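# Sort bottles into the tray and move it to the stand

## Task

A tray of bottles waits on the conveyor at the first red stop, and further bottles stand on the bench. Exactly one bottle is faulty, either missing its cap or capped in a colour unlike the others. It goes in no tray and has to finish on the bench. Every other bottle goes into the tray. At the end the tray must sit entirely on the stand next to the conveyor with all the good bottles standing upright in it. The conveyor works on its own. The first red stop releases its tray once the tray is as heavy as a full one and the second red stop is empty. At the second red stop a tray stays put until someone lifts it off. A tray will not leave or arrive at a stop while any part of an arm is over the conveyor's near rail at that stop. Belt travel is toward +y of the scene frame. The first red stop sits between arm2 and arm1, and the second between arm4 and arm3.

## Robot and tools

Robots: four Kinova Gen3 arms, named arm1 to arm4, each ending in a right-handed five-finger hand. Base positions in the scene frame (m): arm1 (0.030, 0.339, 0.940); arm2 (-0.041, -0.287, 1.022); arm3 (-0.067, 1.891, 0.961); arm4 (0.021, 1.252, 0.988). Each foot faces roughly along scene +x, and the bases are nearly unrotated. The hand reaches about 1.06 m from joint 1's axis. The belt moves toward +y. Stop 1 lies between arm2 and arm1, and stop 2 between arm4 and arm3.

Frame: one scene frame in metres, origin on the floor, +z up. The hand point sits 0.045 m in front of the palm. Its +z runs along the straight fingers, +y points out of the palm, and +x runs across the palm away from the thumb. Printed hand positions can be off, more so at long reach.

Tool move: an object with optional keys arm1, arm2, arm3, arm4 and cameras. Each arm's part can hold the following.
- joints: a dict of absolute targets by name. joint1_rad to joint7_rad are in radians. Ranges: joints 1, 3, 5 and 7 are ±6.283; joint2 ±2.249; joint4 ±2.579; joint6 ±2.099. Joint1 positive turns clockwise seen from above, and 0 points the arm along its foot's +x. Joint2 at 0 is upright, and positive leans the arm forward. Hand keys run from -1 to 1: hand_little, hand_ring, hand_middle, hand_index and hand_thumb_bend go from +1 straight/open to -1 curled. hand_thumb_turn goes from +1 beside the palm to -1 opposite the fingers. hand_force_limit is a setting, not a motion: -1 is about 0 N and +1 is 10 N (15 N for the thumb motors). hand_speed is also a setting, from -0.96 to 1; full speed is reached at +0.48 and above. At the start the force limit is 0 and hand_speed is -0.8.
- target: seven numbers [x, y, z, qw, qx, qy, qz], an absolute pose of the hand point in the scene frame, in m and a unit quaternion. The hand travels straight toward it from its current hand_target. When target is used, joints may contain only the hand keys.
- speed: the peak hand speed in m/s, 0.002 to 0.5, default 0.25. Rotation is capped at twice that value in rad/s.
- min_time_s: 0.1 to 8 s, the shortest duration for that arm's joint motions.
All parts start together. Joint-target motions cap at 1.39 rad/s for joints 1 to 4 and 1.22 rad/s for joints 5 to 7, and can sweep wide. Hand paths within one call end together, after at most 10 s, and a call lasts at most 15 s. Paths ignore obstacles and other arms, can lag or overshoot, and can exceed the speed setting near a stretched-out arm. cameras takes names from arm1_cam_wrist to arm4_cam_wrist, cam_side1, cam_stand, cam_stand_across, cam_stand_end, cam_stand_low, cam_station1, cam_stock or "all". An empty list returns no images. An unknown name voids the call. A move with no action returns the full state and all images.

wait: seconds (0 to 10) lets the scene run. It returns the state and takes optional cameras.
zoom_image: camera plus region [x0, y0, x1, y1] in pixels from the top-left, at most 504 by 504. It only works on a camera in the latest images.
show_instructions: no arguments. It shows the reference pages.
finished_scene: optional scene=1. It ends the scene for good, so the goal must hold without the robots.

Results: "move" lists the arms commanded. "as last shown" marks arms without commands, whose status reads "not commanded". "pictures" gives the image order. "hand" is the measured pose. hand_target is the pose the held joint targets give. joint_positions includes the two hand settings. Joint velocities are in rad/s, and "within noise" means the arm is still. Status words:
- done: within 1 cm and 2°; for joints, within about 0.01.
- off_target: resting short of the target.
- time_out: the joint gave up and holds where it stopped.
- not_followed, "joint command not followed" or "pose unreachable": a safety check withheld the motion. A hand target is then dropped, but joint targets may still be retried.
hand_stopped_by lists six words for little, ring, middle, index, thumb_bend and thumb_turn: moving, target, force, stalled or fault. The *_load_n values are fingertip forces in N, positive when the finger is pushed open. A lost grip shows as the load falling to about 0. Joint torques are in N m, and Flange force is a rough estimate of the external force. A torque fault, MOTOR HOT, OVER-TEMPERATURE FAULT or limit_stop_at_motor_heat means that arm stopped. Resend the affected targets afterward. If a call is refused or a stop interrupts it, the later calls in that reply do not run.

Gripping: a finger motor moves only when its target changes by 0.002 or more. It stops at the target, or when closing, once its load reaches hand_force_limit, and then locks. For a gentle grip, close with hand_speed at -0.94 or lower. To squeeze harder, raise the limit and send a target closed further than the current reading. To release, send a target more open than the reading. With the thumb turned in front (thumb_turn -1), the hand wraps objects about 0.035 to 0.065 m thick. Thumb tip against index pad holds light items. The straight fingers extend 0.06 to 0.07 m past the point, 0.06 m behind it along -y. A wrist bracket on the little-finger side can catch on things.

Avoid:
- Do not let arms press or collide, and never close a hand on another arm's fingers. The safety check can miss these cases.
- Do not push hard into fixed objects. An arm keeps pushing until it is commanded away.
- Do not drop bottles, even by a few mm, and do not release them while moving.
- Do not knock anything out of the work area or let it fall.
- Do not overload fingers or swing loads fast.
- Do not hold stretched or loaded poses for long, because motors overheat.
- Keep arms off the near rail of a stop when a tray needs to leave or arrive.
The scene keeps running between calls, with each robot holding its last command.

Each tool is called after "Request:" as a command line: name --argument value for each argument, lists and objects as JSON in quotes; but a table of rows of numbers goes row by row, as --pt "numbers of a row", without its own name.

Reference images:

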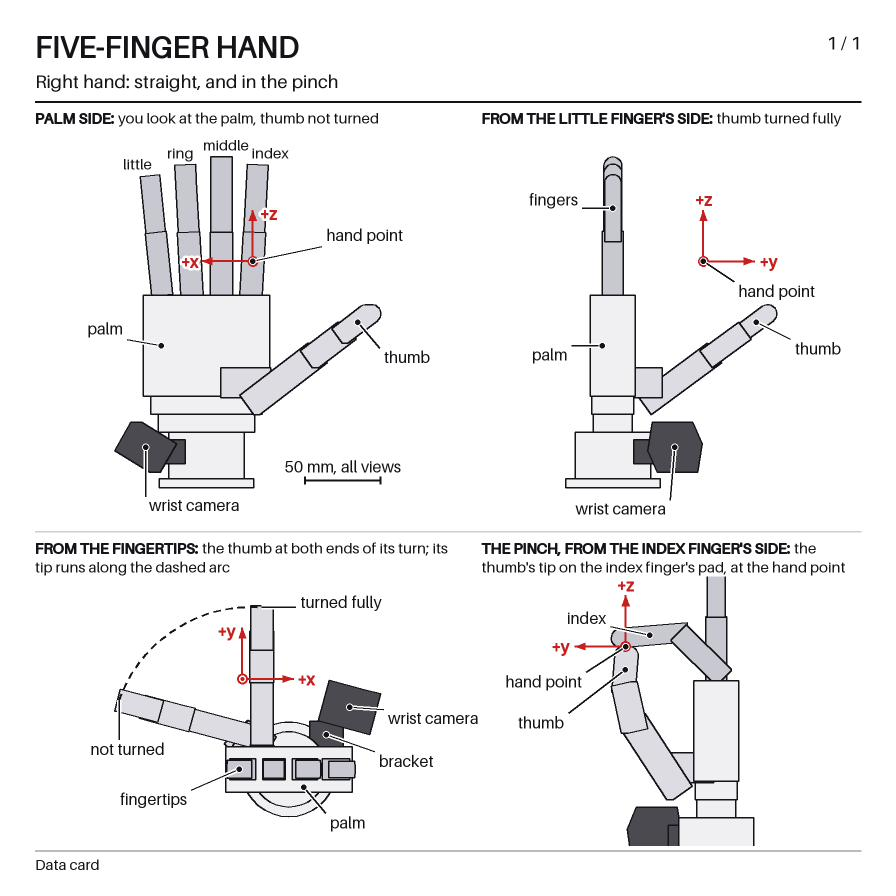

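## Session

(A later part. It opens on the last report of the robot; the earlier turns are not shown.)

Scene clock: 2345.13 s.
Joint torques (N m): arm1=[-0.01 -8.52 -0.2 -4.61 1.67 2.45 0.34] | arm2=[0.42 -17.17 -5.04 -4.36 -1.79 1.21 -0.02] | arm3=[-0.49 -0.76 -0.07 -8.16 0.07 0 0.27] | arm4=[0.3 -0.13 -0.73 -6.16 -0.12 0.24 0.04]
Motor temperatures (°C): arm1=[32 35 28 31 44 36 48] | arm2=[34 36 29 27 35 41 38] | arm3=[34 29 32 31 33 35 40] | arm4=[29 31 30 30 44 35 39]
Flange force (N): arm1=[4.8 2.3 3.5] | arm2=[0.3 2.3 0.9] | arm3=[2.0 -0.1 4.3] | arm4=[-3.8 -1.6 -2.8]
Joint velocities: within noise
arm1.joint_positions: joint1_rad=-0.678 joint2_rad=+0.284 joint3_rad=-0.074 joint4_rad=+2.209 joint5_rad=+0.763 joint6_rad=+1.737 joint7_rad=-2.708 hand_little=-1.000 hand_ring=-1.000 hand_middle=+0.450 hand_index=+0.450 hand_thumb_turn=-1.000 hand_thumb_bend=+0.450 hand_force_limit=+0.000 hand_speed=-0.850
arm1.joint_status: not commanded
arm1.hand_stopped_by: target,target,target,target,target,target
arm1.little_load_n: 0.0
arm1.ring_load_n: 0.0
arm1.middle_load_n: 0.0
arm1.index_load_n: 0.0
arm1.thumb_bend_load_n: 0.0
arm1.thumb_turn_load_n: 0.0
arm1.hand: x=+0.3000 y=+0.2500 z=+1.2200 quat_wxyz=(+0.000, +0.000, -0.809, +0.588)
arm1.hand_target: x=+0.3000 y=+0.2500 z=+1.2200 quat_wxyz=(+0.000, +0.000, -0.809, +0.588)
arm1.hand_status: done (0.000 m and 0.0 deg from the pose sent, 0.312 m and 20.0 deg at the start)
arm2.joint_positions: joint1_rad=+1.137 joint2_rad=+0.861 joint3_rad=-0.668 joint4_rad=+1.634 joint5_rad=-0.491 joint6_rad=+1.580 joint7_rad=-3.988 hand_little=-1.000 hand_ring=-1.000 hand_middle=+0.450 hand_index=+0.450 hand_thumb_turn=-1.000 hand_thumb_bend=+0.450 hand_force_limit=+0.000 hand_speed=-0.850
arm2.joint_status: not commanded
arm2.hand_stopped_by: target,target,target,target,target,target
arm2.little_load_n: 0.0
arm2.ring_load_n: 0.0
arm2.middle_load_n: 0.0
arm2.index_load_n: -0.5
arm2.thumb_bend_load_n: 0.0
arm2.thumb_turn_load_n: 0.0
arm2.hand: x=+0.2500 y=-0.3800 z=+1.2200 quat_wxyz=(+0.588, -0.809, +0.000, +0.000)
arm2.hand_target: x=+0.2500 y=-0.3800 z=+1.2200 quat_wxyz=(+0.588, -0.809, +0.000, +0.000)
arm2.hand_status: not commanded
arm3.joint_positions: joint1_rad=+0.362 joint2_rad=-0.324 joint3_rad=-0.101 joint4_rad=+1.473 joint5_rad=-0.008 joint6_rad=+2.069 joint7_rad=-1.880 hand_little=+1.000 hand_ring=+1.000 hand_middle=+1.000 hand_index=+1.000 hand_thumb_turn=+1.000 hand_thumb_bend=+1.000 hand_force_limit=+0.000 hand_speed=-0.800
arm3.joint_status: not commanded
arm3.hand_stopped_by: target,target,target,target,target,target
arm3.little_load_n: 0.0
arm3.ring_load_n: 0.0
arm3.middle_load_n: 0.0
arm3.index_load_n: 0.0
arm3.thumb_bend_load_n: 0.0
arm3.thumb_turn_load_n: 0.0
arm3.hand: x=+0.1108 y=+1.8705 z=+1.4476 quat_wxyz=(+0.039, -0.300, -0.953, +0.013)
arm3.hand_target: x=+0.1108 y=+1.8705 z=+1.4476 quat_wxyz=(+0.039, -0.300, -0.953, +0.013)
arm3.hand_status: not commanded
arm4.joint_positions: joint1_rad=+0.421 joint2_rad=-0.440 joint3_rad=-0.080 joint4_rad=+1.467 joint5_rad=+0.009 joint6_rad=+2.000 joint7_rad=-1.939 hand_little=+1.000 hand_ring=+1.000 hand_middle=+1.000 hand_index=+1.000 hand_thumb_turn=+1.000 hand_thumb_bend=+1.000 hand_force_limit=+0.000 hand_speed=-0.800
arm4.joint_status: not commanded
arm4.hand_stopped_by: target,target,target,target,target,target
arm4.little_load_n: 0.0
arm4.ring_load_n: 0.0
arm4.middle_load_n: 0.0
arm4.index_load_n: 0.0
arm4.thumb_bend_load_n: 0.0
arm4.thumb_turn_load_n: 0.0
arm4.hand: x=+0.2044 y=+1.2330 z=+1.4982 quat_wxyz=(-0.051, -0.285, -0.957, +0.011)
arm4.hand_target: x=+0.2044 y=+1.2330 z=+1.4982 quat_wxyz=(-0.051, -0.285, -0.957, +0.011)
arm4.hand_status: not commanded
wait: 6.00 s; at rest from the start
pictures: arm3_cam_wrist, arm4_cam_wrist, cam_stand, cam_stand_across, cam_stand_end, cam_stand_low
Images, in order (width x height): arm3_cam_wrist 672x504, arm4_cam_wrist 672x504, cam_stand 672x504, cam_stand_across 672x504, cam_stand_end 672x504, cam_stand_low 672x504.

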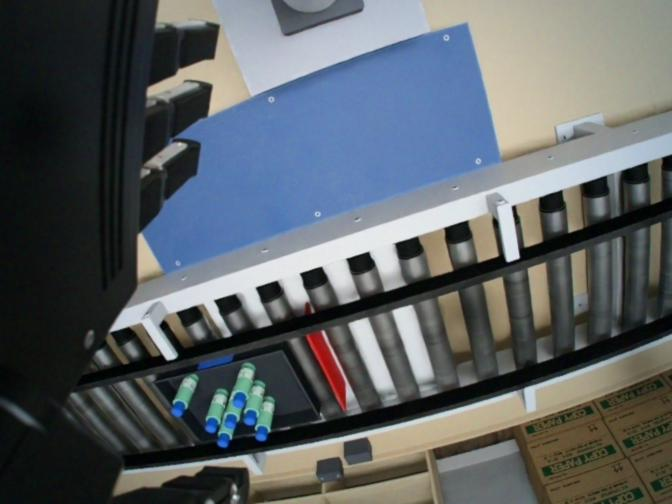

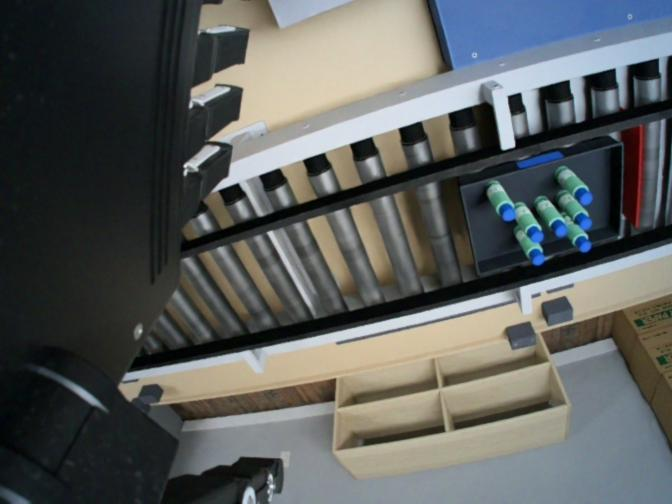

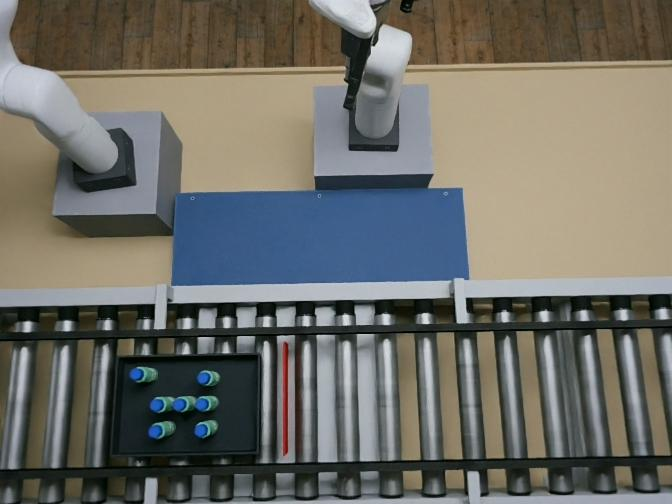

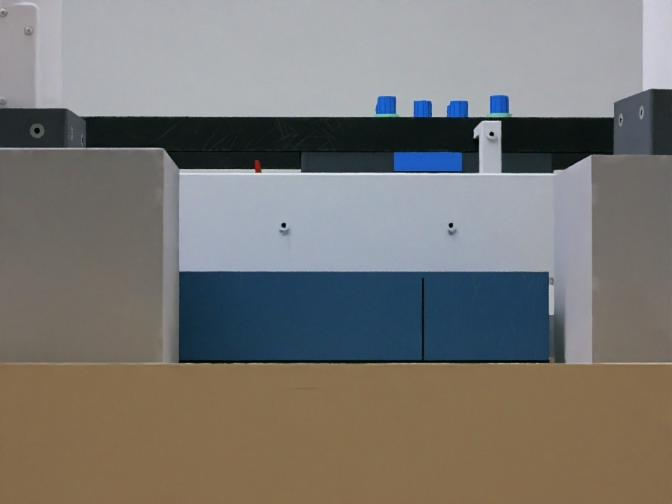

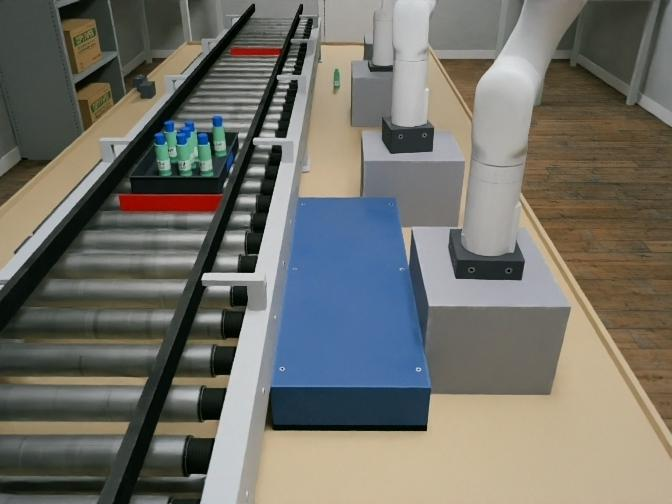

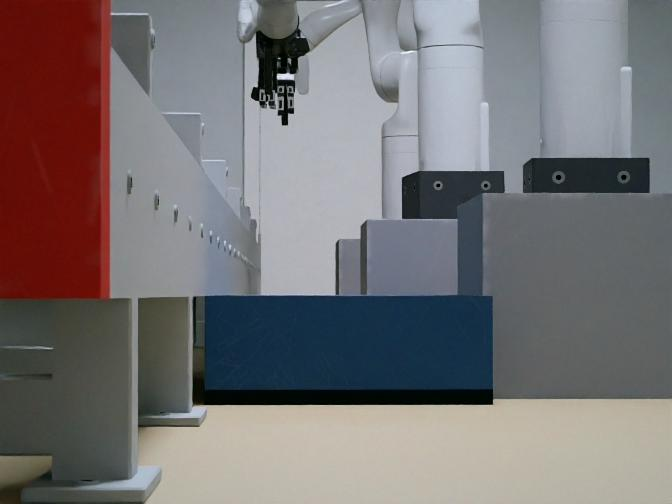

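Request:
move --cameras '["cam_stand","cam_stand_across","arm3_cam_wrist","arm4_cam_wrist"]'

Scene clock: 2557.47 s.
Joint torques (N m): arm1=[-0.01 -8.54 -0.06 -4.65 1.52 2.41 0.43] | arm2=[0.42 -17.18 -5.06 -4.47 -1.78 1.2 -0.03] | arm3=[-0.55 -0.69 -0.05 -8.09 0.04 0.02 0.33] | arm4=[0.22 -0.25 -0.8 -6.27 -0.1 0.19 0.13]
Motor temperatures (°C): arm1=[32 33 28 31 44 36 48] | arm2=[34 36 29 27 35 40 38] | arm3=[34 29 32 31 33 35 40] | arm4=[29 31 29 30 44 35 39]
Flange force (N): arm1=[4.8 2.5 3.6] | arm2=[0.0 2.3 1.2] | arm3=[2.1 0.1 4.2] | arm4=[-3.9 -1.5 -2.7]
Joint velocities: within noise
arm1.joint_positions: joint1_rad=-0.678 joint2_rad=+0.284 joint3_rad=-0.074 joint4_rad=+2.209 joint5_rad=+0.763 joint6_rad=+1.737 joint7_rad=-2.708 hand_little=-1.000 hand_ring=-1.000 hand_middle=+0.450 hand_index=+0.450 hand_thumb_turn=-1.000 hand_thumb_bend=+0.450 hand_force_limit=+0.000 hand_speed=-0.850
arm1.joint_status: not commanded
arm1.hand_stopped_by: target,target,target,target,target,target
arm1.little_load_n: 0.0
arm1.ring_load_n: 0.0
arm1.middle_load_n: 0.0
arm1.index_load_n: 0.0
arm1.thumb_bend_load_n: 0.0
arm1.thumb_turn_load_n: -0.5
arm1.hand: x=+0.3000 y=+0.2500 z=+1.2200 quat_wxyz=(+0.000, +0.000, -0.809, +0.588) (m; scene frame)
arm1.hand_target: x=+0.3000 y=+0.2500 z=+1.2200 quat_wxyz=(+0.000, +0.000, -0.809, +0.588) (m; scene frame)
arm1.hand_status: done (0.000 m and 0.0 deg from the pose sent, 0.312 m and 20.0 deg at the start)
arm2.joint_positions: joint1_rad=+1.137 joint2_rad=+0.861 joint3_rad=-0.668 joint4_rad=+1.634 joint5_rad=-0.491 joint6_rad=+1.580 joint7_rad=-3.988 hand_little=-1.000 hand_ring=-1.000 hand_middle=+0.450 hand_index=+0.450 hand_thumb_turn=-1.000 hand_thumb_bend=+0.450 hand_force_limit=+0.000 hand_speed=-0.850
arm2.joint_status: not commanded
arm2.hand_stopped_by: target,target,target,target,target,target
arm2.little_load_n: 0.0
arm2.ring_load_n: 0.0
arm2.middle_load_n: 0.0
arm2.index_load_n: 0.0
arm2.thumb_bend_load_n: 0.0
arm2.thumb_turn_load_n: 0.0
arm2.hand: x=+0.2500 y=-0.3800 z=+1.2200 quat_wxyz=(+0.588, -0.809, +0.000, +0.000) (m; scene frame)
arm2.hand_target: x=+0.2500 y=-0.3800 z=+1.2200 quat_wxyz=(+0.588, -0.809, +0.000, +0.000) (m; scene frame)
arm2.hand_status: not commanded
arm3.joint_positions: joint1_rad=+0.362 joint2_rad=-0.324 joint3_rad=-0.101 joint4_rad=+1.473 joint5_rad=-0.008 joint6_rad=+2.069 joint7_rad=-1.880 hand_little=+1.000 hand_ring=+1.000 hand_middle=+1.000 hand_index=+1.000 hand_thumb_turn=+1.000 hand_thumb_bend=+1.000 hand_force_limit=+0.000 hand_speed=-0.800
arm3.joint_status: not commanded
arm3.hand_stopped_by: target,target,target,target,target,target
arm3.little_load_n: 0.0
arm3.ring_load_n: 0.0
arm3.middle_load_n: 0.0
arm3.index_load_n: 0.0
arm3.thumb_bend_load_n: 0.0
arm3.thumb_turn_load_n: 0.0
arm3.hand: x=+0.1108 y=+1.8705 z=+1.4476 quat_wxyz=(+0.039, -0.300, -0.953, +0.013) (m; scene frame)
arm3.hand_target: x=+0.1108 y=+1.8705 z=+1.4476 quat_wxyz=(+0.039, -0.300, -0.953, +0.013) (m; scene frame)
arm3.hand_status: not commanded
arm4.joint_positions: joint1_rad=+0.421 joint2_rad=-0.440 joint3_rad=-0.080 joint4_rad=+1.467 joint5_rad=+0.009 joint6_rad=+2.000 joint7_rad=-1.939 hand_little=+1.000 hand_ring=+1.000 hand_middle=+1.000 hand_index=+1.000 hand_thumb_turn=+1.000 hand_thumb_bend=+1.000 hand_force_limit=+0.000 hand_speed=-0.800
arm4.joint_status: not commanded
arm4.hand_stopped_by: target,target,target,target,target,target
arm4.little_load_n: 0.0
arm4.ring_load_n: 0.0
arm4.middle_load_n: 0.0
arm4.index_load_n: 0.0
arm4.thumb_bend_load_n: 0.0
arm4.thumb_turn_load_n: 0.0
arm4.hand: x=+0.2044 y=+1.2330 z=+1.4982 quat_wxyz=(-0.051, -0.285, -0.957, +0.011) (m; scene frame)
arm4.hand_target: x=+0.2044 y=+1.2330 z=+1.4982 quat_wxyz=(-0.051, -0.285, -0.957, +0.011) (m; scene frame)
arm4.hand_status: not commanded
pictures: arm3_cam_wrist, arm4_cam_wrist, cam_stand, cam_stand_across
Images, in order (width x height): arm3_cam_wrist 672x504, arm4_cam_wrist 672x504, cam_stand 672x504, cam_stand_across 672x504.

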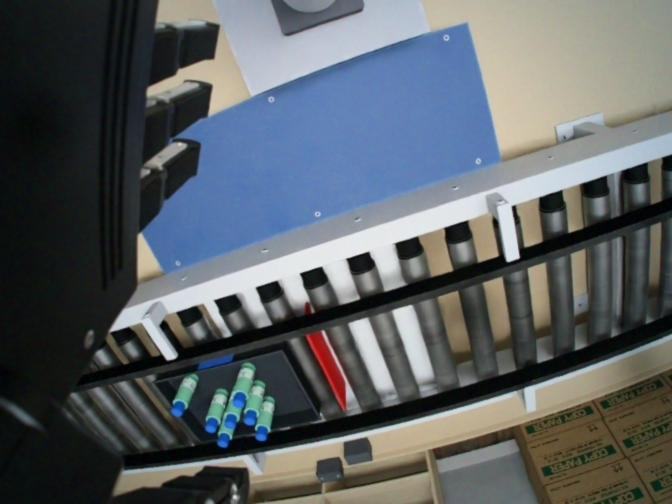

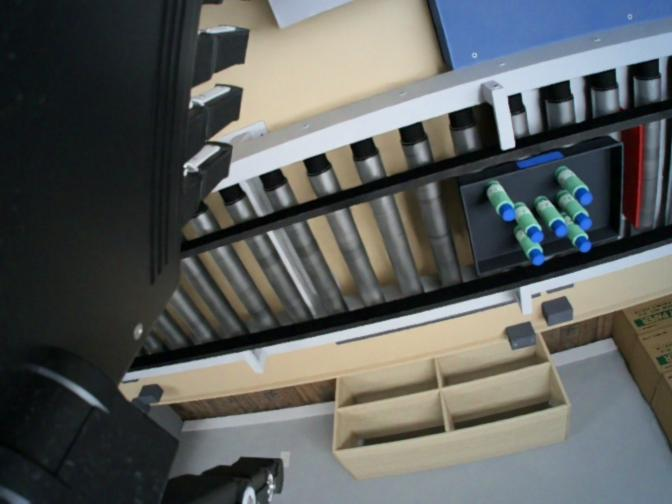

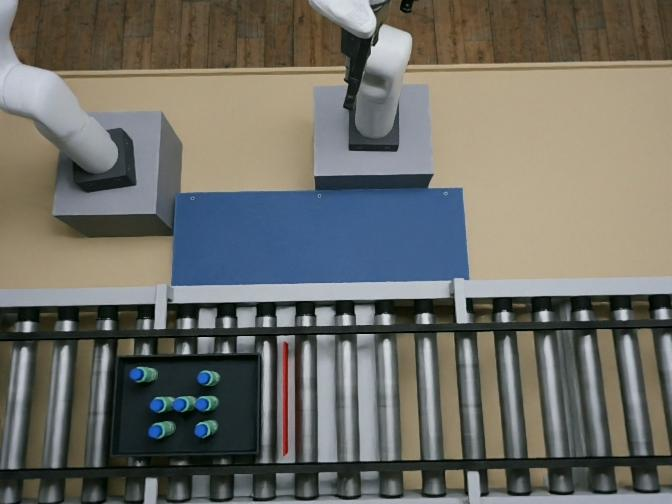

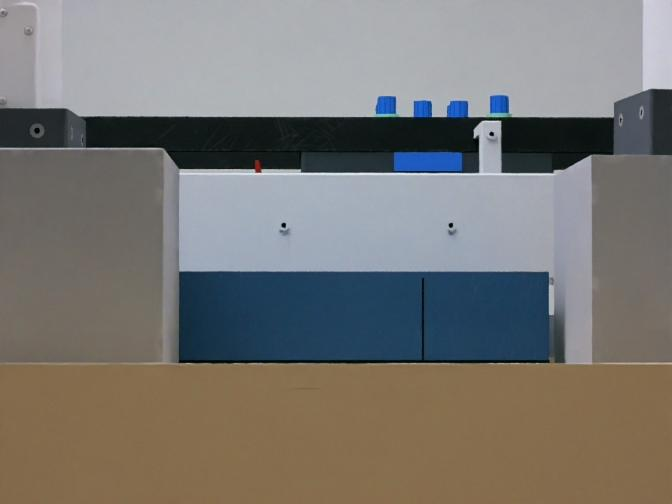

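Request:
move --arm3 '{"target":[0.35,1.85,1.28,0,0,0.8090,-0.5878],"speed":0.2,"joints":{"hand_thumb_turn":-1,"hand_thumb_bend":0.6,"hand_speed":-0.6,"hand_little":0.35,"hand_ring":0.35,"hand_middle":0.35,"hand_index":0.35}}' --arm4 '{"target":[0.35,1.15,1.28,0.5878,-0.8090,0,0],"speed":0.2,"joints":{"hand_thumb_turn":-1,"hand_thumb_bend":0.6,"hand_speed":-0.6,"hand_little":0.35,"hand_ring":0.35,"hand_middle":0.35,"hand_index":0.35}}' --cameras '["cam_stand","cam_stand_across","arm3_cam_wrist","arm4_cam_wrist"]'

Scene clock: 2689.07 s.
Joint torques (N m): arm1=[0.03 -8.67 -0.07 -4.63 1.58 2.47 0.35] | arm2=[0.49 -17.2 -4.99 -4.39 -1.78 1.23 -0.04] | arm3=[-0.49 -15.07 -1.29 -5.67 1.17 1.93 0.24] | arm4=[0.35 -16.59 -2.89 -4.28 -1.8 2.1 0.04]
Motor temperatures (°C): arm1=[32 33 28 31 44 36 48] | arm2=[34 36 29 27 35 40 38] | arm3=[34 29 32 31 33 35 40] | arm4=[29 31 29 29 44 35 39]
Flange force (N): arm1=[4.6 2.8 3.5] | arm2=[0.3 2.3 1.1] | arm3=[2.1 1.7 2.8] | arm4=[3.2 1.1 -1.8]
move: arm3 done; arm4 off_target
Joint velocities: within noise
arm1, arm2: as last shown
arm1.thumb_bend_load_n: 0.5
arm1.thumb_turn_load_n: 0.0
arm3.joint_positions: joint1_rad=-0.243 joint2_rad=+0.559 joint3_rad=-0.629 joint4_rad=+1.673 joint5_rad=+1.062 joint6_rad=+2.103 joint7_rad=-2.531 hand_little=+0.350 hand_ring=+0.350 hand_middle=+0.350 hand_index=+0.350 hand_thumb_turn=-1.000 hand_thumb_bend=+0.600 hand_force_limit=+0.000 hand_speed=-0.600
arm3.joint_status: all done
arm3.hand_stopped_by: target,target,target,target,target,target
arm3.little_load_n: 0.0
arm3.ring_load_n: 0.0
arm3.middle_load_n: 0.0
arm3.index_load_n: 0.0
arm3.thumb_bend_load_n: 0.0
arm3.thumb_turn_load_n: 0.0
arm3.hand: x=+0.3500 y=+1.8500 z=+1.2800 quat_wxyz=(+0.000, +0.000, -0.809, +0.588)
arm3.hand_target: x=+0.3500 y=+1.8500 z=+1.2800 quat_wxyz=(+0.000, +0.000, -0.809, +0.588)
arm3.hand_status: done (0.000 m and 0.0 deg from the pose sent, 0.293 m and 77.7 deg at the start; a joint's target at an end of its range on 24 of 222 steps)
arm4.joint_positions: joint1_rad=+1.099 joint2_rad=+0.662 joint3_rad=-0.306 joint4_rad=+1.463 joint5_rad=-0.745 joint6_rad=+1.881 joint7_rad=-3.980 hand_little=+0.350 hand_ring=+1.000 hand_middle=+0.350 hand_index=+0.350 hand_thumb_turn=-1.000 hand_thumb_bend=+0.600 hand_force_limit=+0.000 hand_speed=-0.600
arm4.joint_status: hand_ring off_target (ended at +1.000, target +0.350); the others done
arm4.hand_stopped_by: target,fault,target,target,target,target
arm4.little_load_n: 0.0
arm4.ring_load_n: 0.0
arm4.middle_load_n: 0.0
arm4.index_load_n: 0.0
arm4.thumb_bend_load_n: 0.0
arm4.thumb_turn_load_n: 0.0
arm4.hand: x=+0.3500 y=+1.1500 z=+1.2800 quat_wxyz=(+0.588, -0.809, +0.000, +0.000)
arm4.hand_target: x=+0.3500 y=+1.1500 z=+1.2800 quat_wxyz=(+0.588, -0.809, +0.000, +0.000)
arm4.hand_status: done (0.000 m and 0.0 deg from the pose sent, 0.275 m and 156.9 deg at the start; a joint's target at an end of its range on 99 of 222 steps)
pictures: arm3_cam_wrist, arm4_cam_wrist, cam_stand, cam_stand_across
Images, in order (width x height): arm3_cam_wrist 672x504, arm4_cam_wrist 672x504, cam_stand 672x504, cam_stand_across 672x504.

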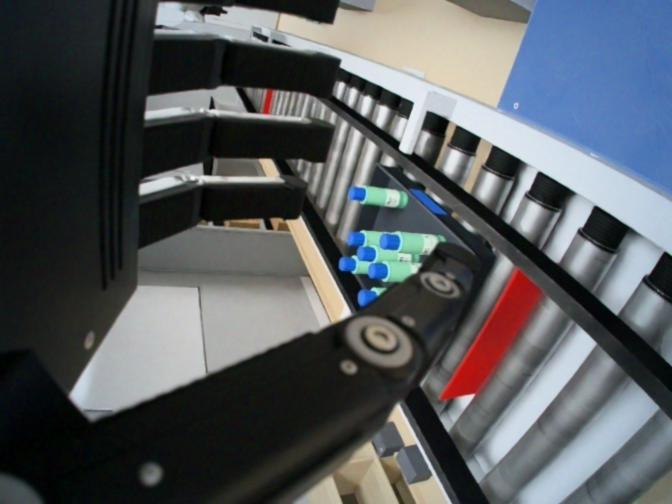

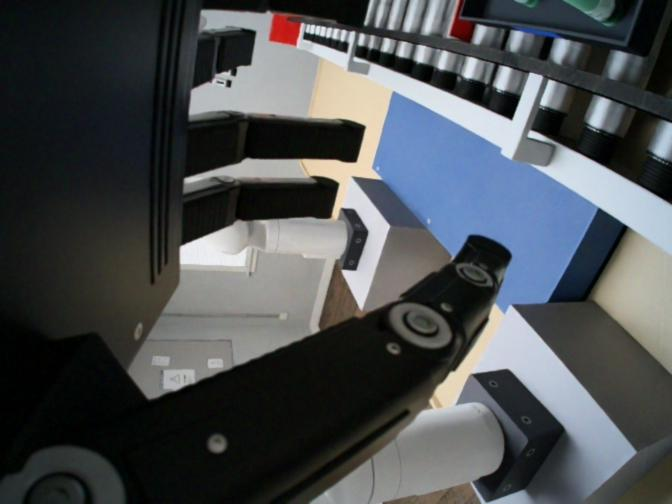

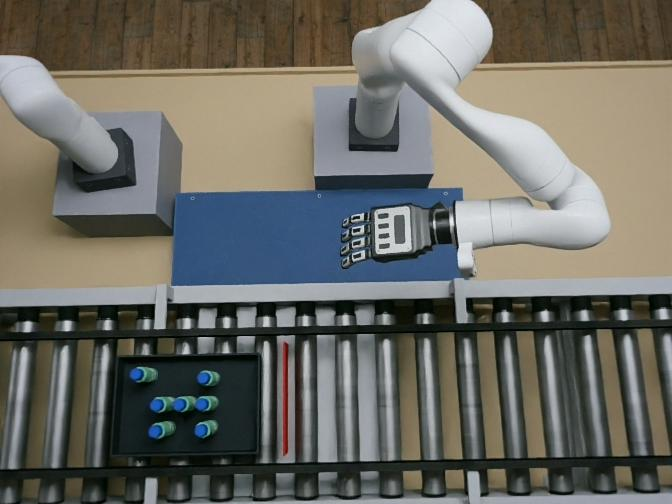

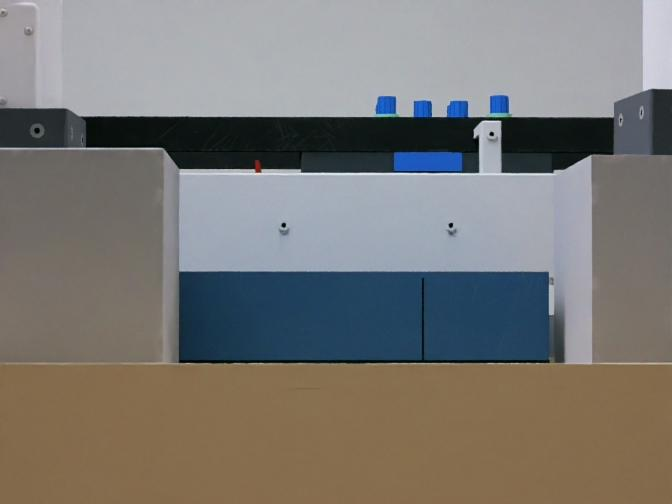

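Request:
move --arm3 '{"target":[0.5925,1.68,1.15,0,0,0.8090,-0.5878],"speed":0.15}' --arm4 '{"target":[0.5675,1.29,1.15,0.5878,-0.8090,0,0],"speed":0.15}' --cameras '["cam_stand","cam_stand_across","arm3_cam_wrist","arm4_cam_wrist"]'

Scene clock: 2721.00 s.
Joint torques (N m): arm1=[-0.07 -8.58 -0.05 -4.66 1.59 2.41 0.44] | arm2=[0.46 -17.17 -5.01 -4.38 -1.8 1.18 -0.04] | arm3=[-0.49 -23.88 -0.25 -7.02 1.94 1.2 0.31] | arm4=[0.08 -21.63 -4.25 -4.54 -2.07 1.84 0.04]
Motor temperatures (°C): arm1=[32 33 28 31 44 36 48] | arm2=[34 36 29 27 35 40 38] | arm3=[34 29 32 31 33 35 40] | arm4=[29 31 29 29 44 35 39]
Flange force (N): arm1=[4.9 2.7 3.5] | arm2=[0.3 2.2 0.9] | arm3=[4.4 1.9 1.7] | arm4=[4.8 0.7 -0.8]
move: arm3 done; arm4 done
Joint velocities: within noise
arm1, arm2: as last shown
arm1.thumb_bend_load_n: 0.0
arm2.thumb_bend_load_n: 0.5
arm3.joint_positions: joint1_rad=-0.017 joint2_rad=+1.055 joint3_rad=-0.422 joint4_rad=+1.059 joint5_rad=+1.517 joint6_rad=+1.755 joint7_rad=-2.146 hand_little=+0.350 hand_ring=+0.350 hand_middle=+0.350 hand_index=+0.350 hand_thumb_turn=-1.000 hand_thumb_bend=+0.600 hand_force_limit=+0.000 hand_speed=-0.600
arm3.joint_status: not commanded
arm3.hand_stopped_by: target,target,target,target,target,target
arm3.little_load_n: 0.0
arm3.ring_load_n: 0.0
arm3.middle_load_n: 0.0
arm3.index_load_n: 0.0
arm3.thumb_bend_load_n: 0.0
arm3.thumb_turn_load_n: 0.0
arm3.hand: x=+0.5925 y=+1.6800 z=+1.1500 quat_wxyz=(+0.000, +0.000, -0.809, +0.588)
arm3.hand_target: x=+0.5925 y=+1.6800 z=+1.1500 quat_wxyz=(+0.000, +0.000, -0.809, +0.588)
arm3.hand_status: done (0.000 m and 0.0 deg from the pose sent, 0.323 m and 0.0 deg at the start)
arm4.joint_positions: joint1_rad=+0.660 joint2_rad=+1.052 joint3_rad=-0.347 joint4_rad=+1.113 joint5_rad=-0.861 joint6_rad=+1.529 joint7_rad=-4.145 hand_little=+0.350 hand_ring=+1.000 hand_middle=+0.350 hand_index=+0.350 hand_thumb_turn=-1.000 hand_thumb_bend=+0.600 hand_force_limit=+0.000 hand_speed=-0.600
arm4.joint_status: not commanded
arm4.hand_stopped_by: target,fault,target,target,target,target
arm4.little_load_n: 0.0
arm4.ring_load_n: 0.0
arm4.middle_load_n: 0.0
arm4.index_load_n: 0.0
arm4.thumb_bend_load_n: 0.0
arm4.thumb_turn_load_n: 0.0
arm4.hand: x=+0.5675 y=+1.2900 z=+1.1500 quat_wxyz=(+0.588, -0.809, +0.000, +0.000)
arm4.hand_target: x=+0.5675 y=+1.2900 z=+1.1500 quat_wxyz=(+0.588, -0.809, +0.000, +0.000)
arm4.hand_status: done (0.000 m and 0.0 deg from the pose sent, 0.289 m and 0.0 deg at the start)
pictures: arm3_cam_wrist, arm4_cam_wrist, cam_stand, cam_stand_across
Images, in order (width x height): arm3_cam_wrist 672x504, arm4_cam_wrist 672x504, cam_stand 672x504, cam_stand_across 672x504.

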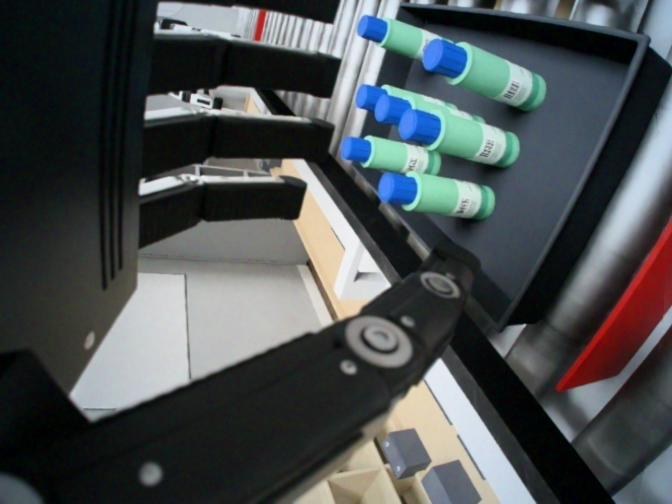

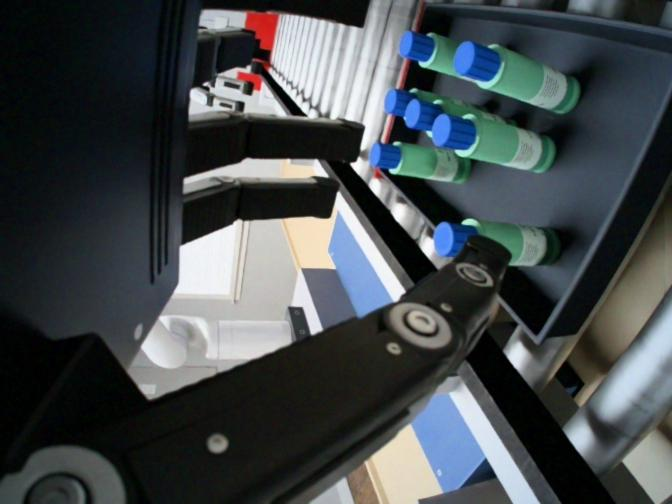

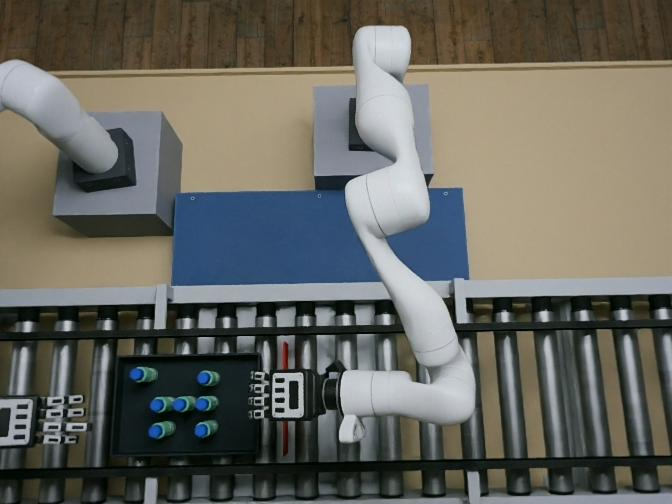

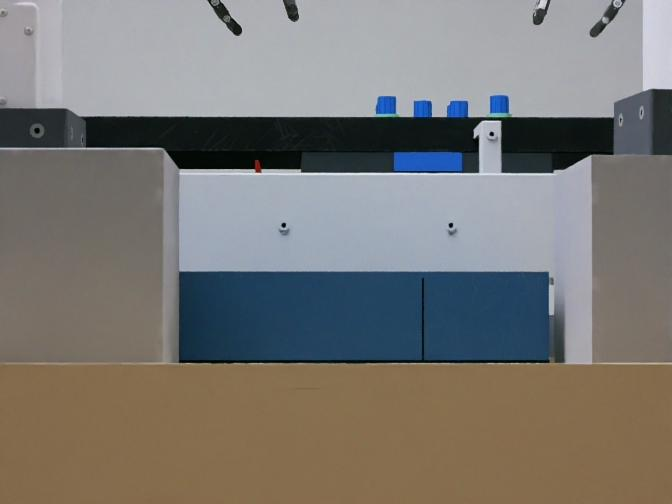

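Request:
zoom_image --camera "arm3_cam_wrist" --region '[440, 0, 672, 400]'

Request:
zoom_image --camera "arm4_cam_wrist" --region '[440, 0, 672, 400]'

Request:
zoom_image --camera "cam_stand" --region '[0, 320, 320, 500]'

Scaled by 1.260 from the camera's image (finer frame: 960x720).

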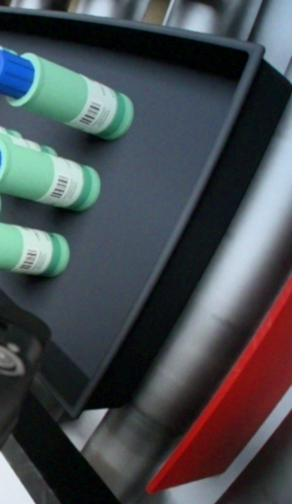

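Scaled by 1.260 from the camera's image (finer frame: 960x720).

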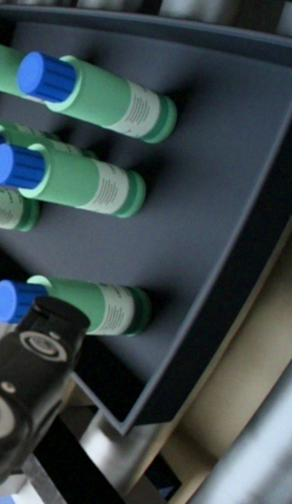

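Scaled by 1.575 from the camera's image (finer frame: 960x720).

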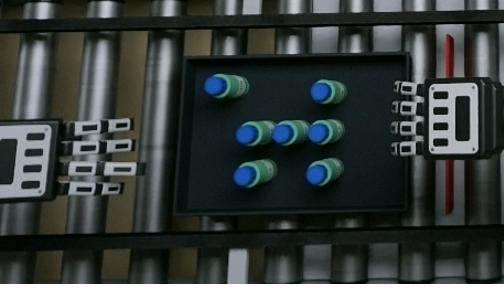

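Request:
zoom_image --camera "cam_stand" --region '[230, 350, 310, 470]'

Request:
zoom_image --camera "cam_stand" --region '[0, 350, 160, 470]'

Scaled by 4.200 from the camera's image (finer frame: 960x720).

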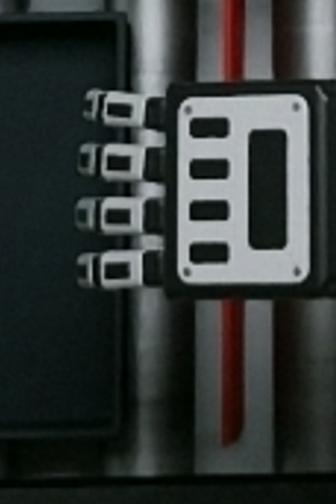

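Scaled by 3.150 from the camera's image (finer frame: 960x720).

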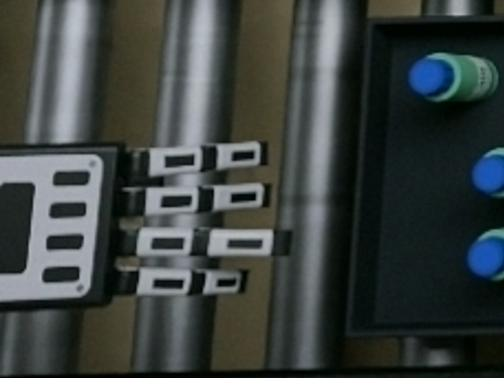

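Request:
move --arm3 '{"target":[0.5925,1.72,1.02,0,0,0.8090,-0.5878],"speed":0.1}' --arm4 '{"target":[0.5675,1.23,1.02,0.5878,-0.8090,0,0],"speed":0.1}' --cameras '["cam_stand","cam_stand_across","cam_stand_end","cam_stand_low","cam_station1","arm3_cam_wrist","arm4_cam_wrist"]'

Request:
zoom_image --camera "cam_stand" --region '[230, 340, 350, 470]'

Request:
zoom_image --camera "cam_stand" --region '[0, 340, 160, 470]'

Scene clock: 2790.87 s.
Joint torques (N m): arm1=[-0.06 -8.6 -0.15 -4.68 1.59 2.42 0.33] | arm2=[0.41 -17.2 -5 -4.41 -1.79 1.18 0] | arm3=[-0.38 -24.63 -0.2 -6.19 1.67 1.64 0.25] | arm4=[0.09 -23 -4 -3.86 -1.93 2.01 0.07]
Motor temperatures (°C): arm1=[31 33 28 31 44 36 48] | arm2=[34 36 29 26 34 40 38] | arm3=[34 30 32 31 33 35 40] | arm4=[29 31 29 29 44 35 39]
Flange force (N): arm1=[4.6 2.4 3.7] | arm2=[0.2 2.2 0.9] | arm3=[4.5 1.0 1.7] | arm4=[4.8 1.8 -1.2]
move: arm3 done; arm4 done
Joint velocities: within noise
arm1, arm2: as last shown
arm1.little_load_n: 0.5
arm2.middle_load_n: -0.5
arm2.thumb_bend_load_n: 0.0
arm3.joint_positions: joint1_rad=-0.087 joint2_rad=+1.275 joint3_rad=-0.417 joint4_rad=+1.020 joint5_rad=+1.521 joint6_rad=+1.749 joint7_rad=-2.338 hand_little=+0.350 hand_ring=+0.350 hand_middle=+0.350 hand_index=+0.350 hand_thumb_turn=-1.000 hand_thumb_bend=+0.600 hand_force_limit=+0.000 hand_speed=-0.600
arm3.joint_status: not commanded
arm3.hand_stopped_by: target,target,target,target,target,target
arm3.little_load_n: 0.0
arm3.ring_load_n: 0.0
arm3.middle_load_n: 0.0
arm3.index_load_n: 0.0
arm3.thumb_bend_load_n: 0.0
arm3.thumb_turn_load_n: 0.0
arm3.hand: x=+0.5925 y=+1.7200 z=+1.0200 quat_wxyz=(+0.000, +0.000, -0.809, +0.588)
arm3.hand_target: x=+0.5925 y=+1.7200 z=+1.0200 quat_wxyz=(+0.000, +0.000, -0.809, +0.588)
arm3.hand_status: done (0.000 m and 0.0 deg from the pose sent, 0.136 m and 0.0 deg at the start)
arm4.joint_positions: joint1_rad=+0.709 joint2_rad=+1.319 joint3_rad=-0.299 joint4_rad=+0.933 joint5_rad=-0.789 joint6_rad=+1.578 joint7_rad=-4.019 hand_little=+0.350 hand_ring=+1.000 hand_middle=+0.350 hand_index=+0.350 hand_thumb_turn=-1.000 hand_thumb_bend=+0.600 hand_force_limit=+0.000 hand_speed=-0.600
arm4.joint_status: not commanded
arm4.hand_stopped_by: target,fault,target,target,target,target
arm4.little_load_n: 0.0
arm4.ring_load_n: 0.0
arm4.middle_load_n: 0.0
arm4.index_load_n: 0.0
arm4.thumb_bend_load_n: 0.0
arm4.thumb_turn_load_n: 0.0
arm4.hand: x=+0.5675 y=+1.2300 z=+1.0200 quat_wxyz=(+0.588, -0.809, +0.000, +0.000)
arm4.hand_target: x=+0.5675 y=+1.2300 z=+1.0200 quat_wxyz=(+0.588, -0.809, +0.000, +0.000)
arm4.hand_status: done (0.000 m and 0.0 deg from the pose sent, 0.143 m and 0.0 deg at the start)
pictures: arm3_cam_wrist, arm4_cam_wrist, cam_stand, cam_stand_across, cam_stand_end, cam_stand_low, cam_station1
Images, in order (width x height): arm3_cam_wrist 672x504, arm4_cam_wrist 672x504, cam_stand 672x504, cam_stand_across 672x504, cam_stand_end 672x504, cam_stand_low 672x504, cam_station1 672x504.

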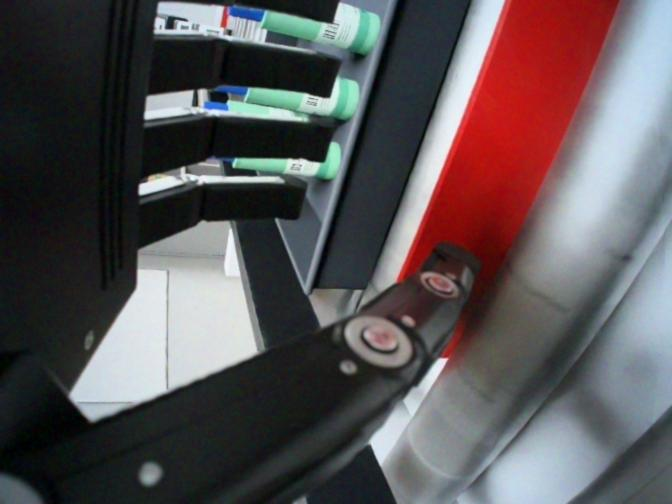

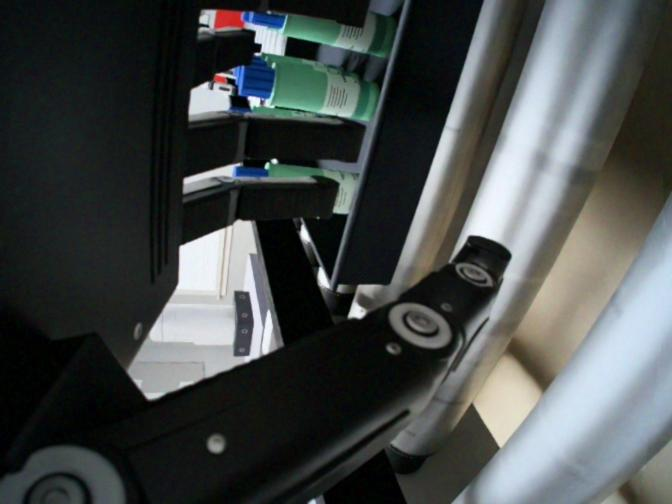

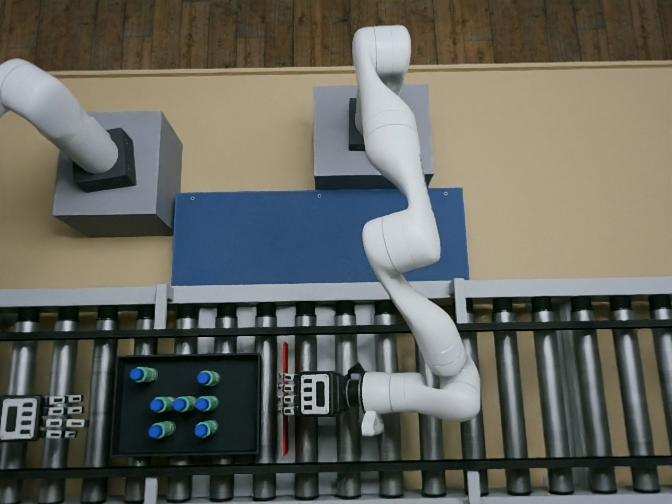

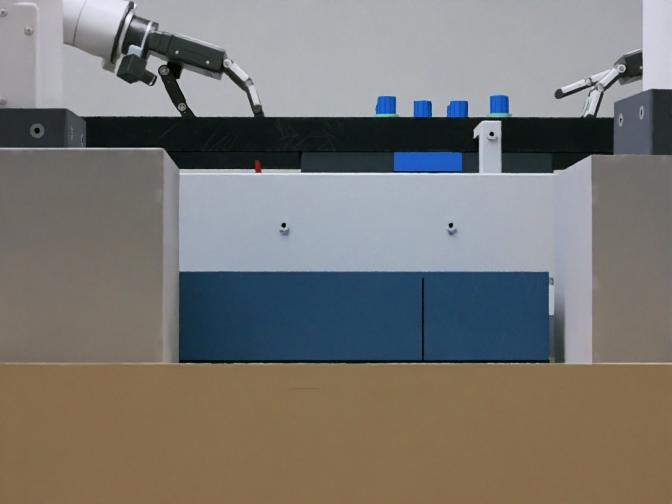

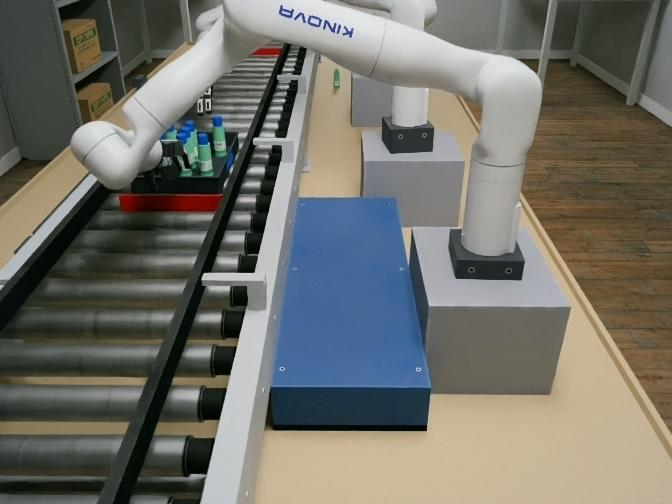

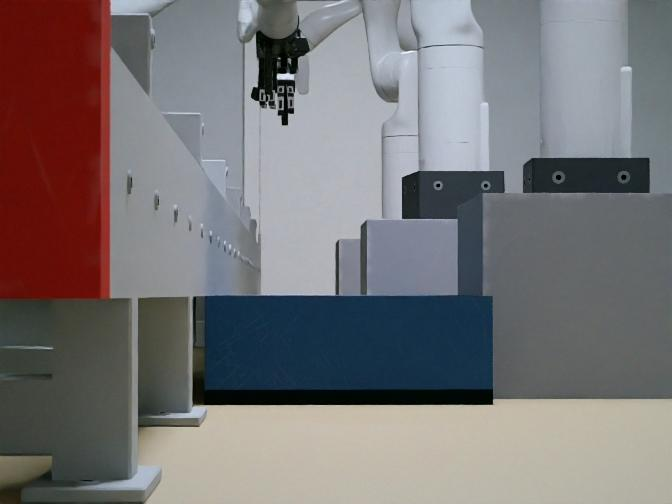

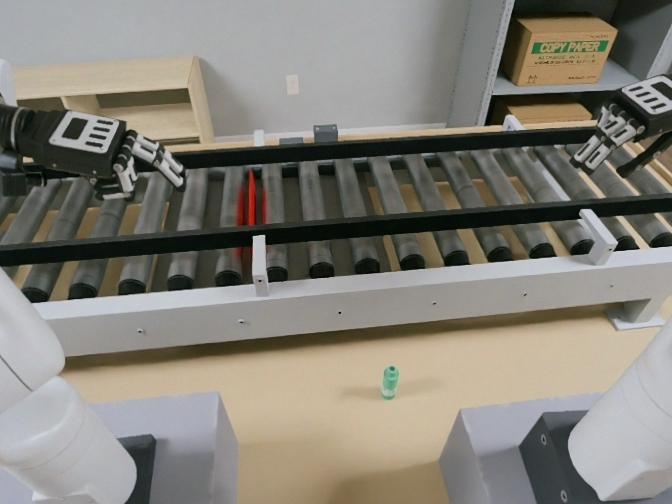

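Scaled by 3.877 from the camera's image (finer frame: 960x720).

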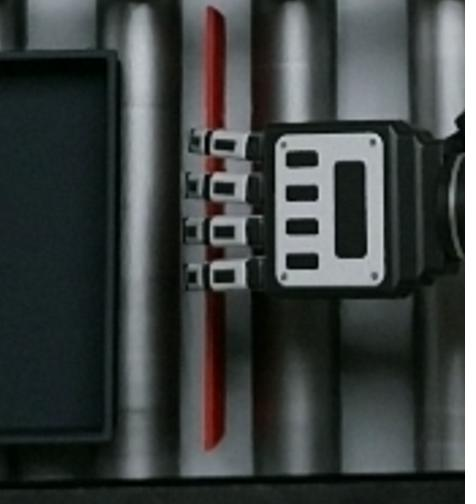

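Scaled by 3.150 from the camera's image (finer frame: 960x720).

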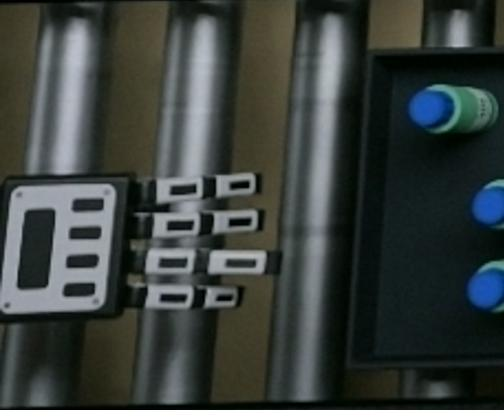

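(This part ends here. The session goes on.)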